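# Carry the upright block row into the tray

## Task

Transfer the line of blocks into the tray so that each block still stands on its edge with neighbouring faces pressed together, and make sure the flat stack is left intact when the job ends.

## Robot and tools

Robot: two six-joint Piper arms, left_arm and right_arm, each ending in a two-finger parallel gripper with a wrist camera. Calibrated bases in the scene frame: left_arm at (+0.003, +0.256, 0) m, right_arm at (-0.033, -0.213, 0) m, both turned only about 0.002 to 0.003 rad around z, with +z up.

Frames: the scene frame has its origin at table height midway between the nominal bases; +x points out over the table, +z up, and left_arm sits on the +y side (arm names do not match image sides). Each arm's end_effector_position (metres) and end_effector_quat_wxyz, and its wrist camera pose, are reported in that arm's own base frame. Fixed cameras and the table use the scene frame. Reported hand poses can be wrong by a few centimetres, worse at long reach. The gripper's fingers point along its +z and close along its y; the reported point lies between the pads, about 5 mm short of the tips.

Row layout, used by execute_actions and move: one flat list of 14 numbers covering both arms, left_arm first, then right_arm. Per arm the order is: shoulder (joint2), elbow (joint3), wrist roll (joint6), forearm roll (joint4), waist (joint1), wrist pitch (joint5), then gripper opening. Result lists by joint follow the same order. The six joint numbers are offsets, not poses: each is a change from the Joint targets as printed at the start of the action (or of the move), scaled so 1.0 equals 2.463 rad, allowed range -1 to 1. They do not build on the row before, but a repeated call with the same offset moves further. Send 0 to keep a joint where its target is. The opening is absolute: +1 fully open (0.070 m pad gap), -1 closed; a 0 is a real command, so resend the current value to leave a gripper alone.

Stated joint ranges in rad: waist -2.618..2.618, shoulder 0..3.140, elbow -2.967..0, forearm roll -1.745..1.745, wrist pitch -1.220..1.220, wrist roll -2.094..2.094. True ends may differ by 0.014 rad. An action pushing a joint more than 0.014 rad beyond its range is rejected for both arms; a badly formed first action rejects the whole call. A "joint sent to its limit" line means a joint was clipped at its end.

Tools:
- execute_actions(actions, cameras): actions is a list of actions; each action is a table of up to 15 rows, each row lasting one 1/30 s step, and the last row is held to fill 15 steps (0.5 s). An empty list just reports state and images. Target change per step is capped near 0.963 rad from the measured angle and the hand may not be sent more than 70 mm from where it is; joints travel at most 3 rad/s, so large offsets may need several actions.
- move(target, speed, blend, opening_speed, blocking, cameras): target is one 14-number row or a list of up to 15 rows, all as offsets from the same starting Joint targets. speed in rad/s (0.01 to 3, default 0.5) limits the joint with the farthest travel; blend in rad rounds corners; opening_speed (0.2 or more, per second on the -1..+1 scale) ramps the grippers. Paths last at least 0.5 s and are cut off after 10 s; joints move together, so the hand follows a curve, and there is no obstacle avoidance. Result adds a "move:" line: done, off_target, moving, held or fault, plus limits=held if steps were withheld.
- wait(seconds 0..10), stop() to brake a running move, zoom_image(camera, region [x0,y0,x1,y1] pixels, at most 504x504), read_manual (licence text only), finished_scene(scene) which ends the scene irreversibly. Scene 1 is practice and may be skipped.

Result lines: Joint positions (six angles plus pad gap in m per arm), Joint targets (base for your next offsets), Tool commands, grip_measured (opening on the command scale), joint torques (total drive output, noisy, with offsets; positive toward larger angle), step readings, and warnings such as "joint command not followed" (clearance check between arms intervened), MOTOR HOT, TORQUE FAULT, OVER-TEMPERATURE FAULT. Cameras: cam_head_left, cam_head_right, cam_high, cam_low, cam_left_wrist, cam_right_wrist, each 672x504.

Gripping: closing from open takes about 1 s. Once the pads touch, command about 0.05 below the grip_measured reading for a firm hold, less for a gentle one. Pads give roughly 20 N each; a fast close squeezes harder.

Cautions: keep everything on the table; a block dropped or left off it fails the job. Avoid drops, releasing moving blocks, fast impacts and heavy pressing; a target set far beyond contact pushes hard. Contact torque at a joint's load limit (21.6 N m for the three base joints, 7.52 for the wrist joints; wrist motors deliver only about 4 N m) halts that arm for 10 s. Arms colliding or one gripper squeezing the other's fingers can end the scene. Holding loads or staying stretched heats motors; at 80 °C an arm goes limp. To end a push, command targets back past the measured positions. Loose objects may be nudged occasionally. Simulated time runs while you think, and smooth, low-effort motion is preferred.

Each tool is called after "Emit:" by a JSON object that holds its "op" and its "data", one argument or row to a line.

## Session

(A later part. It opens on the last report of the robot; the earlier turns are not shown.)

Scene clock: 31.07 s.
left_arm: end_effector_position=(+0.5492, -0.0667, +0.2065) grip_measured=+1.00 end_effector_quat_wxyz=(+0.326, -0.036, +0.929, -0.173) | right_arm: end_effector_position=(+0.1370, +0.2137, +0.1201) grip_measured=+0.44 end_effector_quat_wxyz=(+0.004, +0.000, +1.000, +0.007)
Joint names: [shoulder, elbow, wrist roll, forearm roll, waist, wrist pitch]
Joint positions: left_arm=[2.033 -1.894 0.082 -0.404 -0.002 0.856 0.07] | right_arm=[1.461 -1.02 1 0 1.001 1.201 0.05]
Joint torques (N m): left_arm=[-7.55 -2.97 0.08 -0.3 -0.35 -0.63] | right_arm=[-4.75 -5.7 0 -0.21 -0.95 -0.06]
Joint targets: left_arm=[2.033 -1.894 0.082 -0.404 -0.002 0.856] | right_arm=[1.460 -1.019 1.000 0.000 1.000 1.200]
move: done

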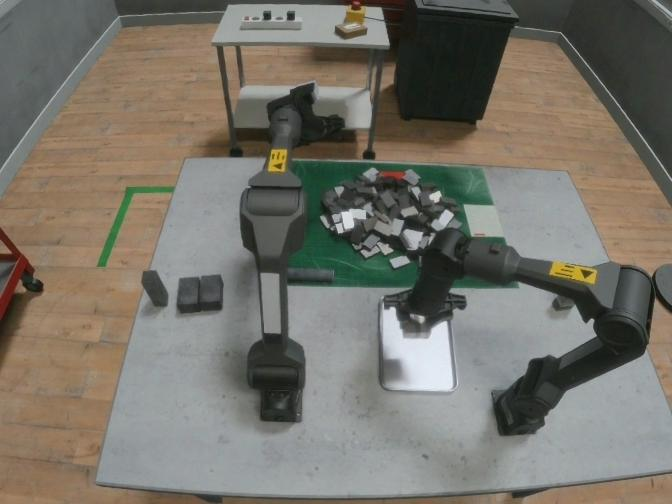

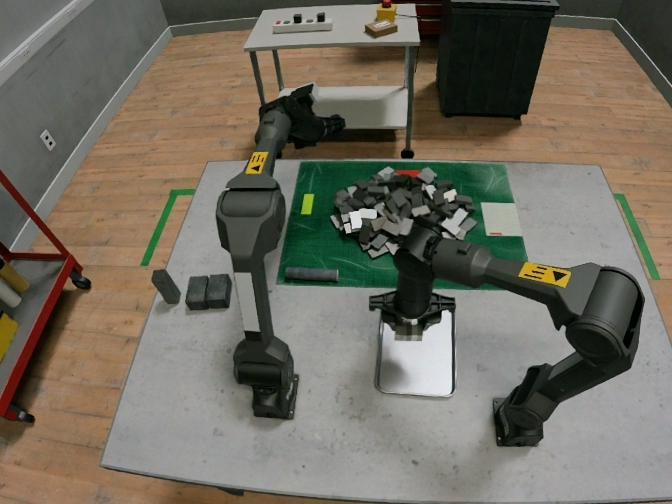

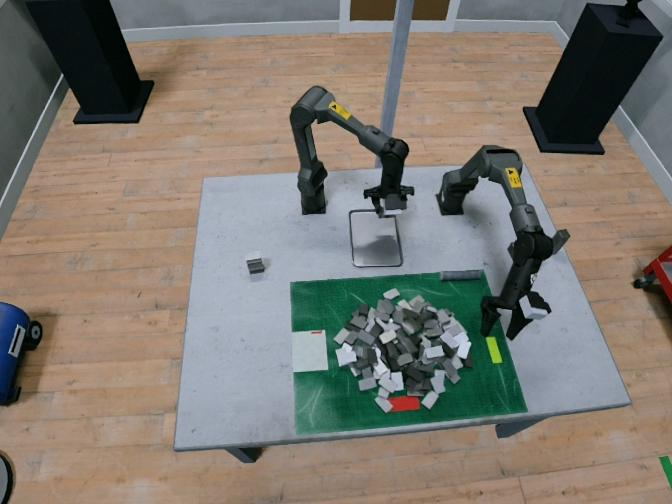

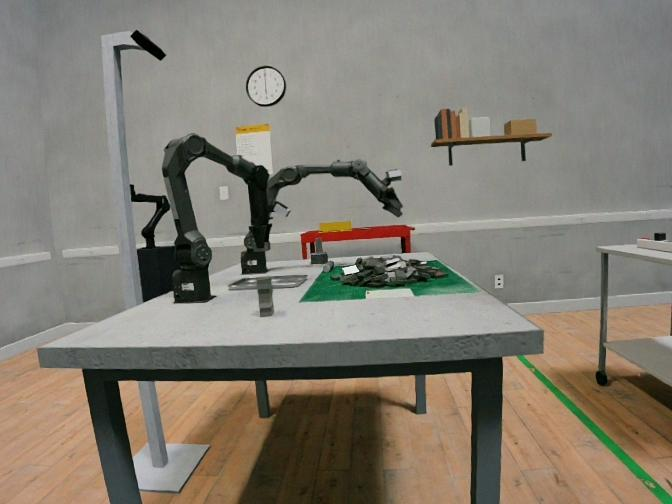

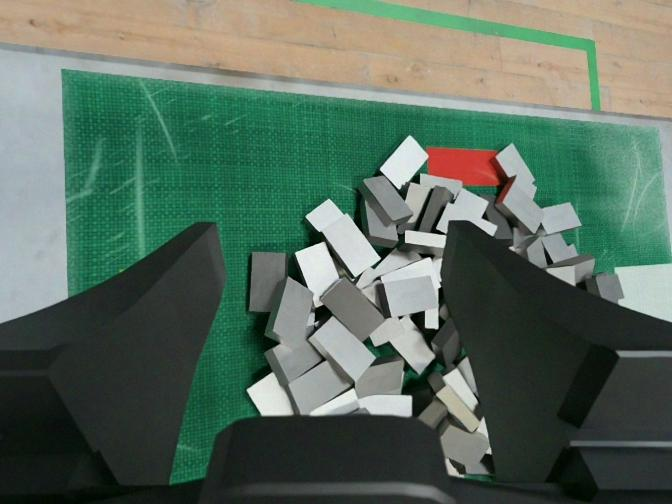

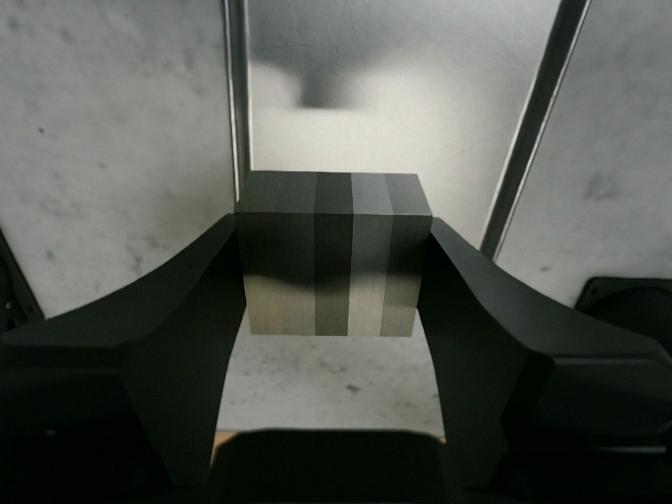

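Emit:
{"op": "move", "data": {
  "target": [0,0,0,0,0,0,1,0.0467,0.1236,-0.0455,0,-0.0455,-0.1634,0.2],
  "speed": 0.25
}}

Emit:
{"op": "zoom_image", "data": {
  "camera": "cam_head_left",
  "region": [360, 270, 490, 400]
}}

Emit:
{"op": "zoom_image", "data": {
  "camera": "cam_low",
  "region": [220, 230, 340, 320]
}}

Emit:
{"op": "zoom_image", "data": {
  "camera": "cam_high",
  "region": [325, 170, 445, 290]
}}

Scene clock: 35.00 s.
left_arm: end_effector_position=(+0.5492, -0.0667, +0.2065) grip_measured=+1.00 end_effector_quat_wxyz=(+0.326, -0.036, +0.929, -0.173) | right_arm: end_effector_position=(+0.1475, +0.1815, +0.0235) grip_measured=+0.44 end_effector_quat_wxyz=(-0.001, +0.000, +1.000, -0.001)
Joint names: [shoulder, elbow, wrist roll, forearm roll, waist, wrist pitch]
Joint positions: left_arm=[2.033 -1.894 0.082 -0.404 -0.002 0.856 0.07] | right_arm=[1.576 -0.713 0.888 0 0.888 0.797 0.05]
Joint torques (N m): left_arm=[-7.57 -2.98 0.09 -0.3 -0.33 -0.63] | right_arm=[-4.53 -5.64 0.02 -0.15 -0.39 0.04]
Joint targets: left_arm=[2.033 -1.894 0.082 -0.404 -0.002 0.856] | right_arm=[1.575 -0.715 0.888 0.000 0.888 0.798]
move: done

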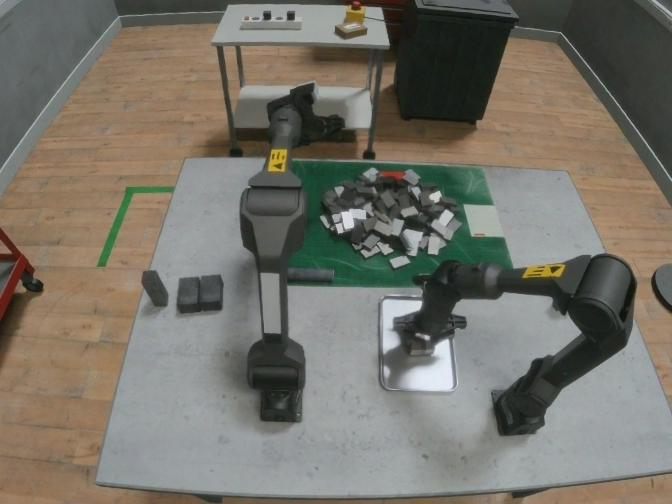

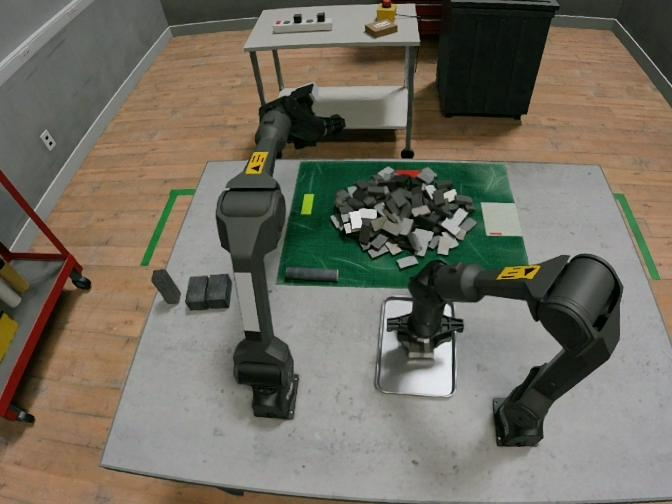

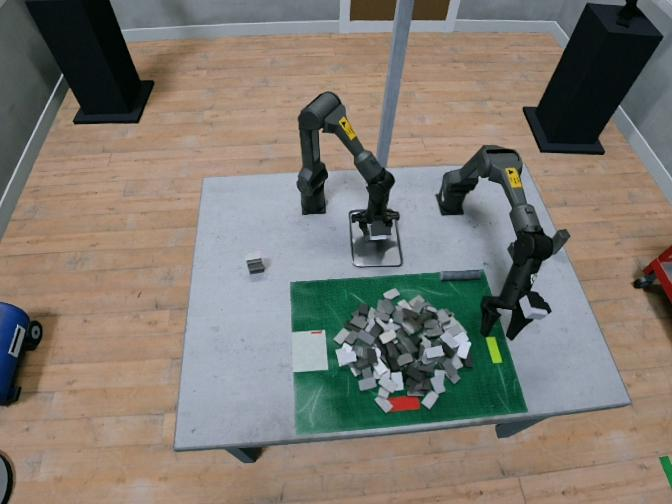

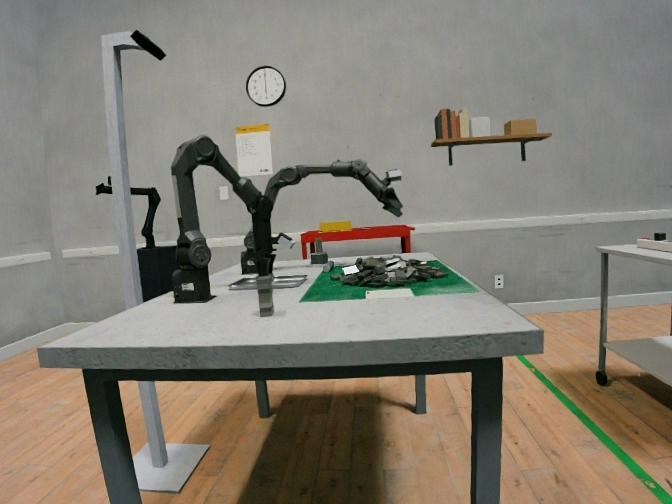

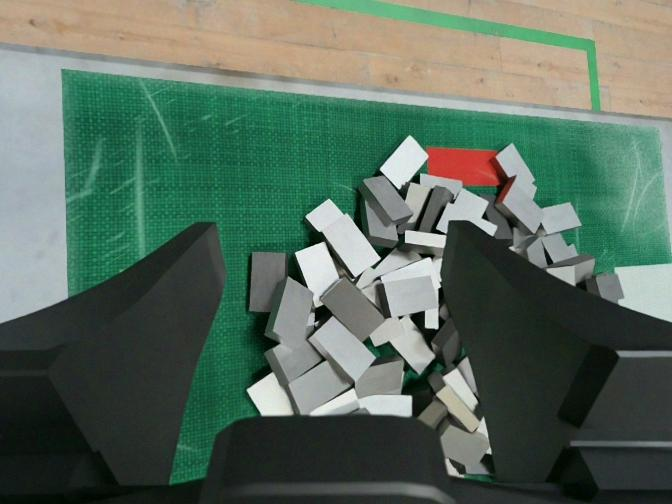

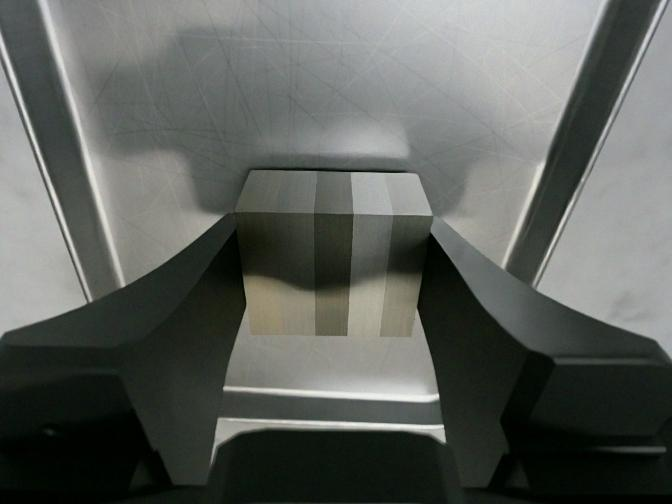

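Scaled by 3.877.

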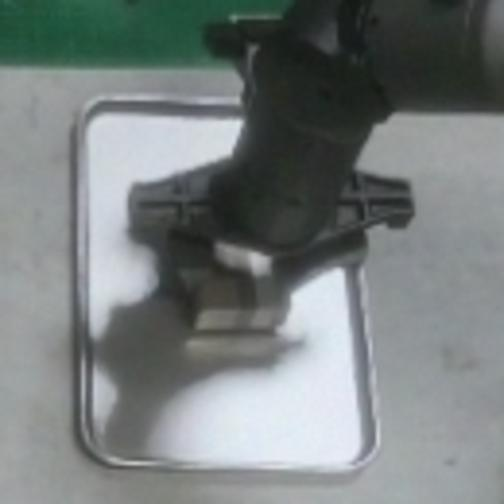

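Scaled by 4.200.

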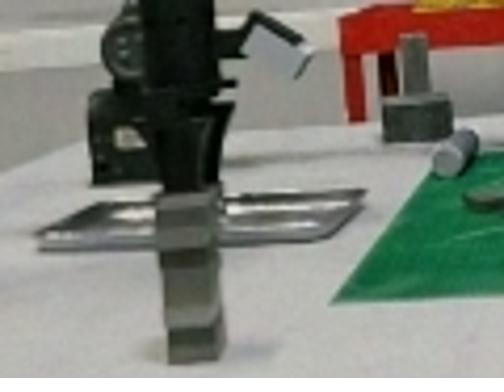

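Scaled by 4.200.

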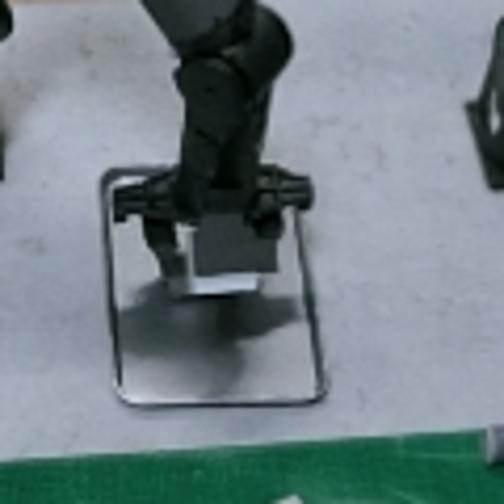

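Emit:
{"op": "move", "data": {
  "target": [0,0,0,0,0,0,1,0.0046,0.0033,0,0,0,-0.0080,0.2],
  "speed": 0.03,
  "cameras": ["cam_right_wrist"]
}}

Emit:
{"op": "move", "data": {
  "target": [0,0,0,0,0,0,1,0.0018,0.0013,0,0,0,-0.0031,0.2],
  "speed": 0.03,
  "cameras": ["cam_right_wrist"]
}}

Scene clock: 36.27 s.
left_arm: end_effector_position=(+0.5492, -0.0667, +0.2065) grip_measured=+1.00 end_effector_quat_wxyz=(+0.326, -0.036, +0.929, -0.173) | right_arm: end_effector_position=(+0.1480, +0.1821, +0.0198) grip_measured=+0.44 end_effector_quat_wxyz=(+0.000, +0.000, +1.000, +0.000)
Joint names: [shoulder, elbow, wrist roll, forearm roll, waist, wrist pitch]
Joint positions: left_arm=[2.033 -1.894 0.082 -0.404 -0.002 0.856 0.07] | right_arm=[1.587 -0.707 0.888 0 0.888 0.778 0.05]
Joint torques (N m): left_arm=[-7.56 -2.98 0.09 -0.3 -0.31 -0.63] | right_arm=[-4.11 -3.55 0.04 -0.11 -0.1 -0.02]
Joint targets: left_arm=[2.033 -1.894 0.082 -0.404 -0.002 0.856] | right_arm=[1.587 -0.707 0.888 0.000 0.888 0.778]
move: done
Images, in order (width x height): cam_right_wrist 672x504.

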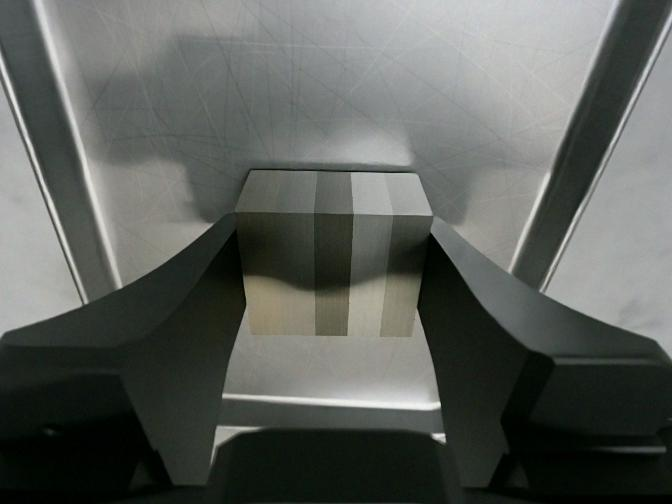

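Scene clock: 36.97 s.
left_arm: end_effector_position=(+0.5492, -0.0667, +0.2065) grip_measured=+1.00 end_effector_quat_wxyz=(+0.326, -0.036, +0.929, -0.173) | right_arm: end_effector_position=(+0.1481, +0.1822, +0.0184) grip_measured=+0.44 end_effector_quat_wxyz=(+0.000, +0.000, +1.000, +0.000)
Joint names: [shoulder, elbow, wrist roll, forearm roll, waist, wrist pitch]
Joint positions: left_arm=[2.033 -1.894 0.082 -0.404 -0.002 0.856 0.07] | right_arm=[1.591 -0.704 0.888 0 0.888 0.771 0.05]
Joint torques (N m): left_arm=[-7.55 -2.98 0.09 -0.31 -0.31 -0.64] | right_arm=[-4.12 -3.7 0.05 -0.09 0.32 -0.05]
Joint targets: left_arm=[2.033 -1.894 0.082 -0.404 -0.002 0.856] | right_arm=[1.591 -0.703 0.888 0.000 0.888 0.771]
move: done
Images, in order (width x height): cam_right_wrist 672x504.

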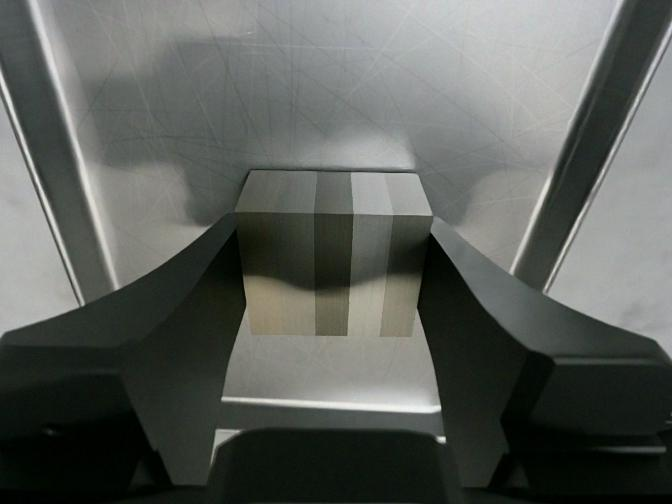

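Emit:
{"op": "move", "data": {
  "target": [0,0,0,0,0,0,1,0.0013,0.0009,0,0,0,-0.0022,0.2],
  "speed": 0.03,
  "cameras": ["cam_right_wrist"]
}}

Emit:
{"op": "zoom_image", "data": {
  "camera": "cam_right_wrist",
  "region": [200, 130, 480, 350]
}}

Emit:
{"op": "move", "data": {
  "target": [0,0,0,0,0,0,1,0.0013,0.0009,0,0,0,-0.0022,0.2],
  "speed": 0.03,
  "cameras": ["cam_right_wrist"]
}}

Emit:
{"op": "zoom_image", "data": {
  "camera": "cam_right_wrist",
  "region": [200, 130, 480, 350]
}}

Scene clock: 38.20 s.
left_arm: end_effector_position=(+0.5492, -0.0667, +0.2065) grip_measured=+1.00 end_effector_quat_wxyz=(+0.326, -0.036, +0.929, -0.173) | right_arm: end_effector_position=(+0.1479, +0.1820, +0.0170) grip_measured=+0.44 end_effector_quat_wxyz=(+0.000, +0.000, +1.000, +0.000)
Joint names: [shoulder, elbow, wrist roll, forearm roll, waist, wrist pitch]
Joint positions: left_arm=[2.033 -1.894 0.082 -0.404 -0.002 0.856 0.07] | right_arm=[1.594 -0.701 0.888 0 0.888 0.766 0.05]
Joint torques (N m): left_arm=[-7.54 -2.93 0.1 -0.3 -0.34 -0.63] | right_arm=[-4.1 -3.67 0.02 -0.11 0.19 -0.08]
Joint targets: left_arm=[2.033 -1.894 0.082 -0.404 -0.002 0.856] | right_arm=[1.594 -0.701 0.888 0.000 0.888 0.765]
move: done
Images, in order (width x height): cam_right_wrist 672x504.

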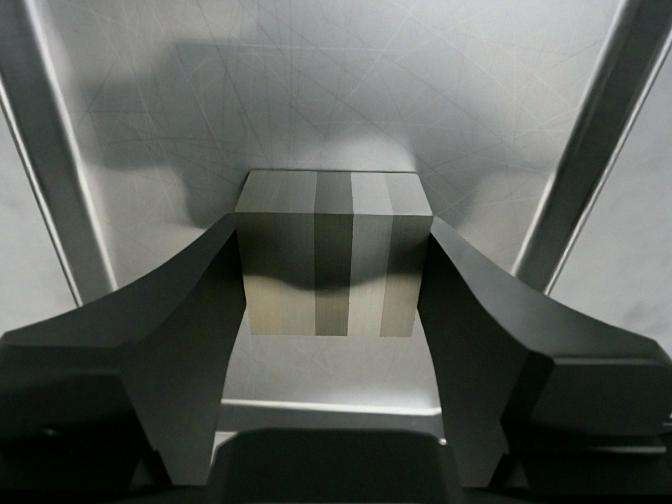

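Scaled by 1.800.

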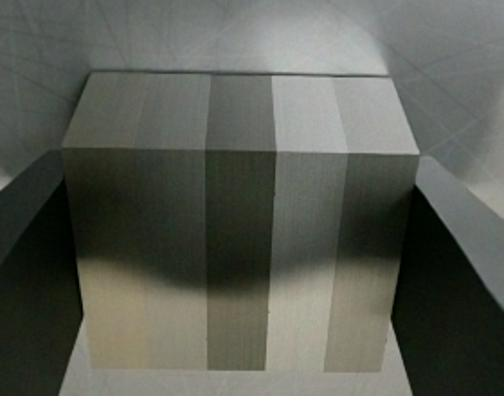

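Scene clock: 38.90 s.
left_arm: end_effector_position=(+0.5492, -0.0667, +0.2065) grip_measured=+1.00 end_effector_quat_wxyz=(+0.326, -0.036, +0.929, -0.173) | right_arm: end_effector_position=(+0.1480, +0.1821, +0.0162) grip_measured=+0.44 end_effector_quat_wxyz=(+0.000, +0.000, +1.000, +0.000)
Joint names: [shoulder, elbow, wrist roll, forearm roll, waist, wrist pitch]
Joint positions: left_arm=[2.033 -1.894 0.082 -0.404 -0.002 0.856 0.07] | right_arm=[1.596 -0.7 0.888 0 0.888 0.761 0.05]
Joint torques (N m): left_arm=[-7.53 -2.99 0.09 -0.3 -0.34 -0.63] | right_arm=[-3.7 -3.3 0.01 -0.09 0.08 -0.23]
Joint targets: left_arm=[2.033 -1.894 0.082 -0.404 -0.002 0.856] | right_arm=[1.598 -0.699 0.888 0.000 0.888 0.760]
move: done
Images, in order (width x height): cam_right_wrist 672x504.

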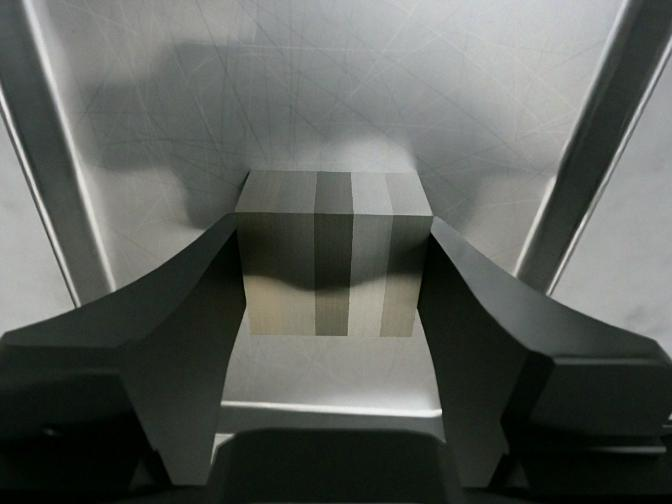

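Scaled by 1.800.

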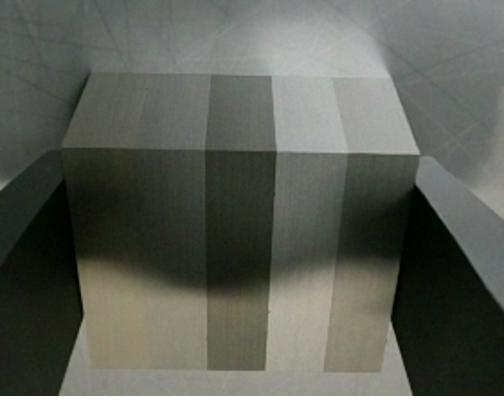

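Emit:
{"op": "move", "data": {
  "target": [0,0,0,0,0,0,1,0,0,0,0,0,0,0.9],
  "opening_speed": 0.4,
  "cameras": ["cam_right_wrist"]
}}

Scene clock: 41.07 s.
left_arm: end_effector_position=(+0.5492, -0.0667, +0.2065) grip_measured=+1.00 end_effector_quat_wxyz=(+0.326, -0.036, +0.929, -0.173) | right_arm: end_effector_position=(+0.1482, +0.1823, +0.0160) grip_measured=+0.90 end_effector_quat_wxyz=(+0.000, +0.000, +1.000, +0.000)
Joint names: [shoulder, elbow, wrist roll, forearm roll, waist, wrist pitch]
Joint positions: left_arm=[2.033 -1.894 0.082 -0.404 -0.002 0.856 0.07] | right_arm=[1.597 -0.7 0.888 0 0.888 0.759 0.066]
Joint torques (N m): left_arm=[-7.55 -2.97 0.1 -0.3 -0.34 -0.63] | right_arm=[-4.31 -2.91 -0.04 -0.02 0.24 0.07]
Joint targets: left_arm=[2.033 -1.894 0.082 -0.404 -0.002 0.856] | right_arm=[1.598 -0.699 0.888 0.000 0.888 0.760]
move: done
Images, in order (width x height): cam_right_wrist 672x504.

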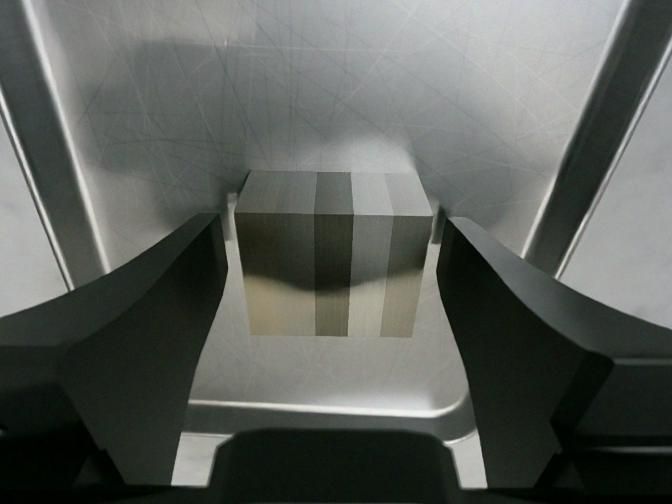

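Emit:
{"op": "move", "data": {
  "target": [
    [0,0,0,0,0,0,1,-0.0343,-0.0292,0,0,0,0.0631,0.9],
    [0,0,0,0,0,0,1,-0.0689,-0.0832,0,0,0,0.1517,0.9]
  ],
  "speed": [0.15,0.3],
  "blend": 0.02,
  "cameras": ["cam_right_wrist","cam_head_left","cam_high"]
}}

Emit:
{"op": "finished_scene", "data": {
  "scene": 1
}}

Scene clock: 43.87 s.
left_arm: end_effector_position=(+0.5492, -0.0667, +0.2065) grip_measured=+1.00 end_effector_quat_wxyz=(+0.326, -0.036, +0.929, -0.173) | right_arm: end_effector_position=(+0.1481, +0.1823, +0.1007) grip_measured=+0.90 end_effector_quat_wxyz=(+0.001, +0.000, +1.000, +0.001)
Joint names: [shoulder, elbow, wrist roll, forearm roll, waist, wrist pitch]
Joint positions: left_arm=[2.033 -1.894 0.082 -0.404 -0.002 0.856 0.07] | right_arm=[1.427 -0.905 0.888 0 0.888 1.134 0.067]
Joint torques (N m): left_arm=[-7.54 -2.96 0.11 -0.29 -0.34 -0.63] | right_arm=[-3.34 -4.04 -0.05 -0.01 -0.1 -0.08]
Joint targets: left_arm=[2.033 -1.894 0.082 -0.404 -0.002 0.856] | right_arm=[1.428 -0.904 0.888 0.000 0.888 1.133]
move: done
Images, in order (width x height): cam_head_left 672x504, cam_high 672x504, cam_right_wrist 672x504.

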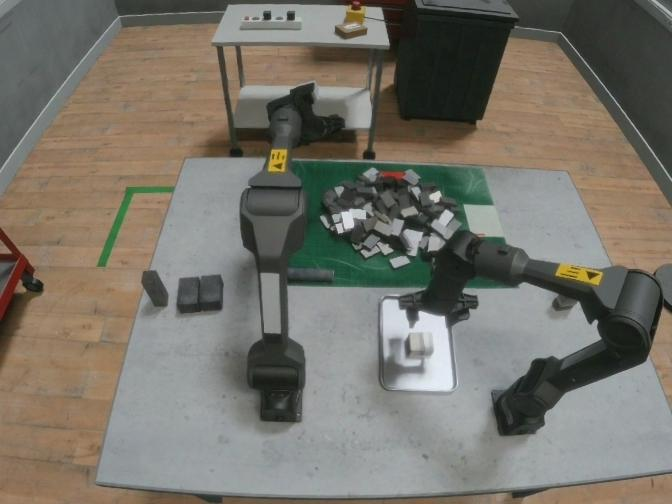

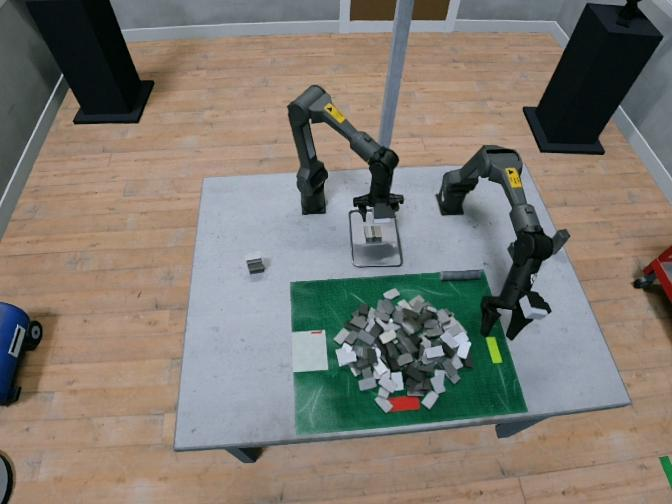

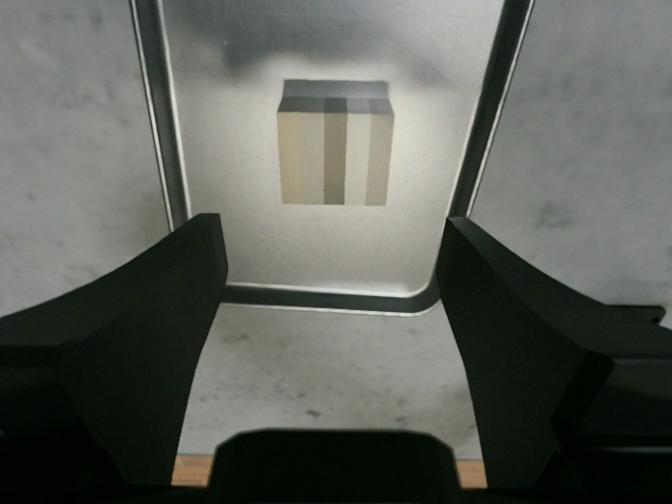

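The scene is finished: the task was done.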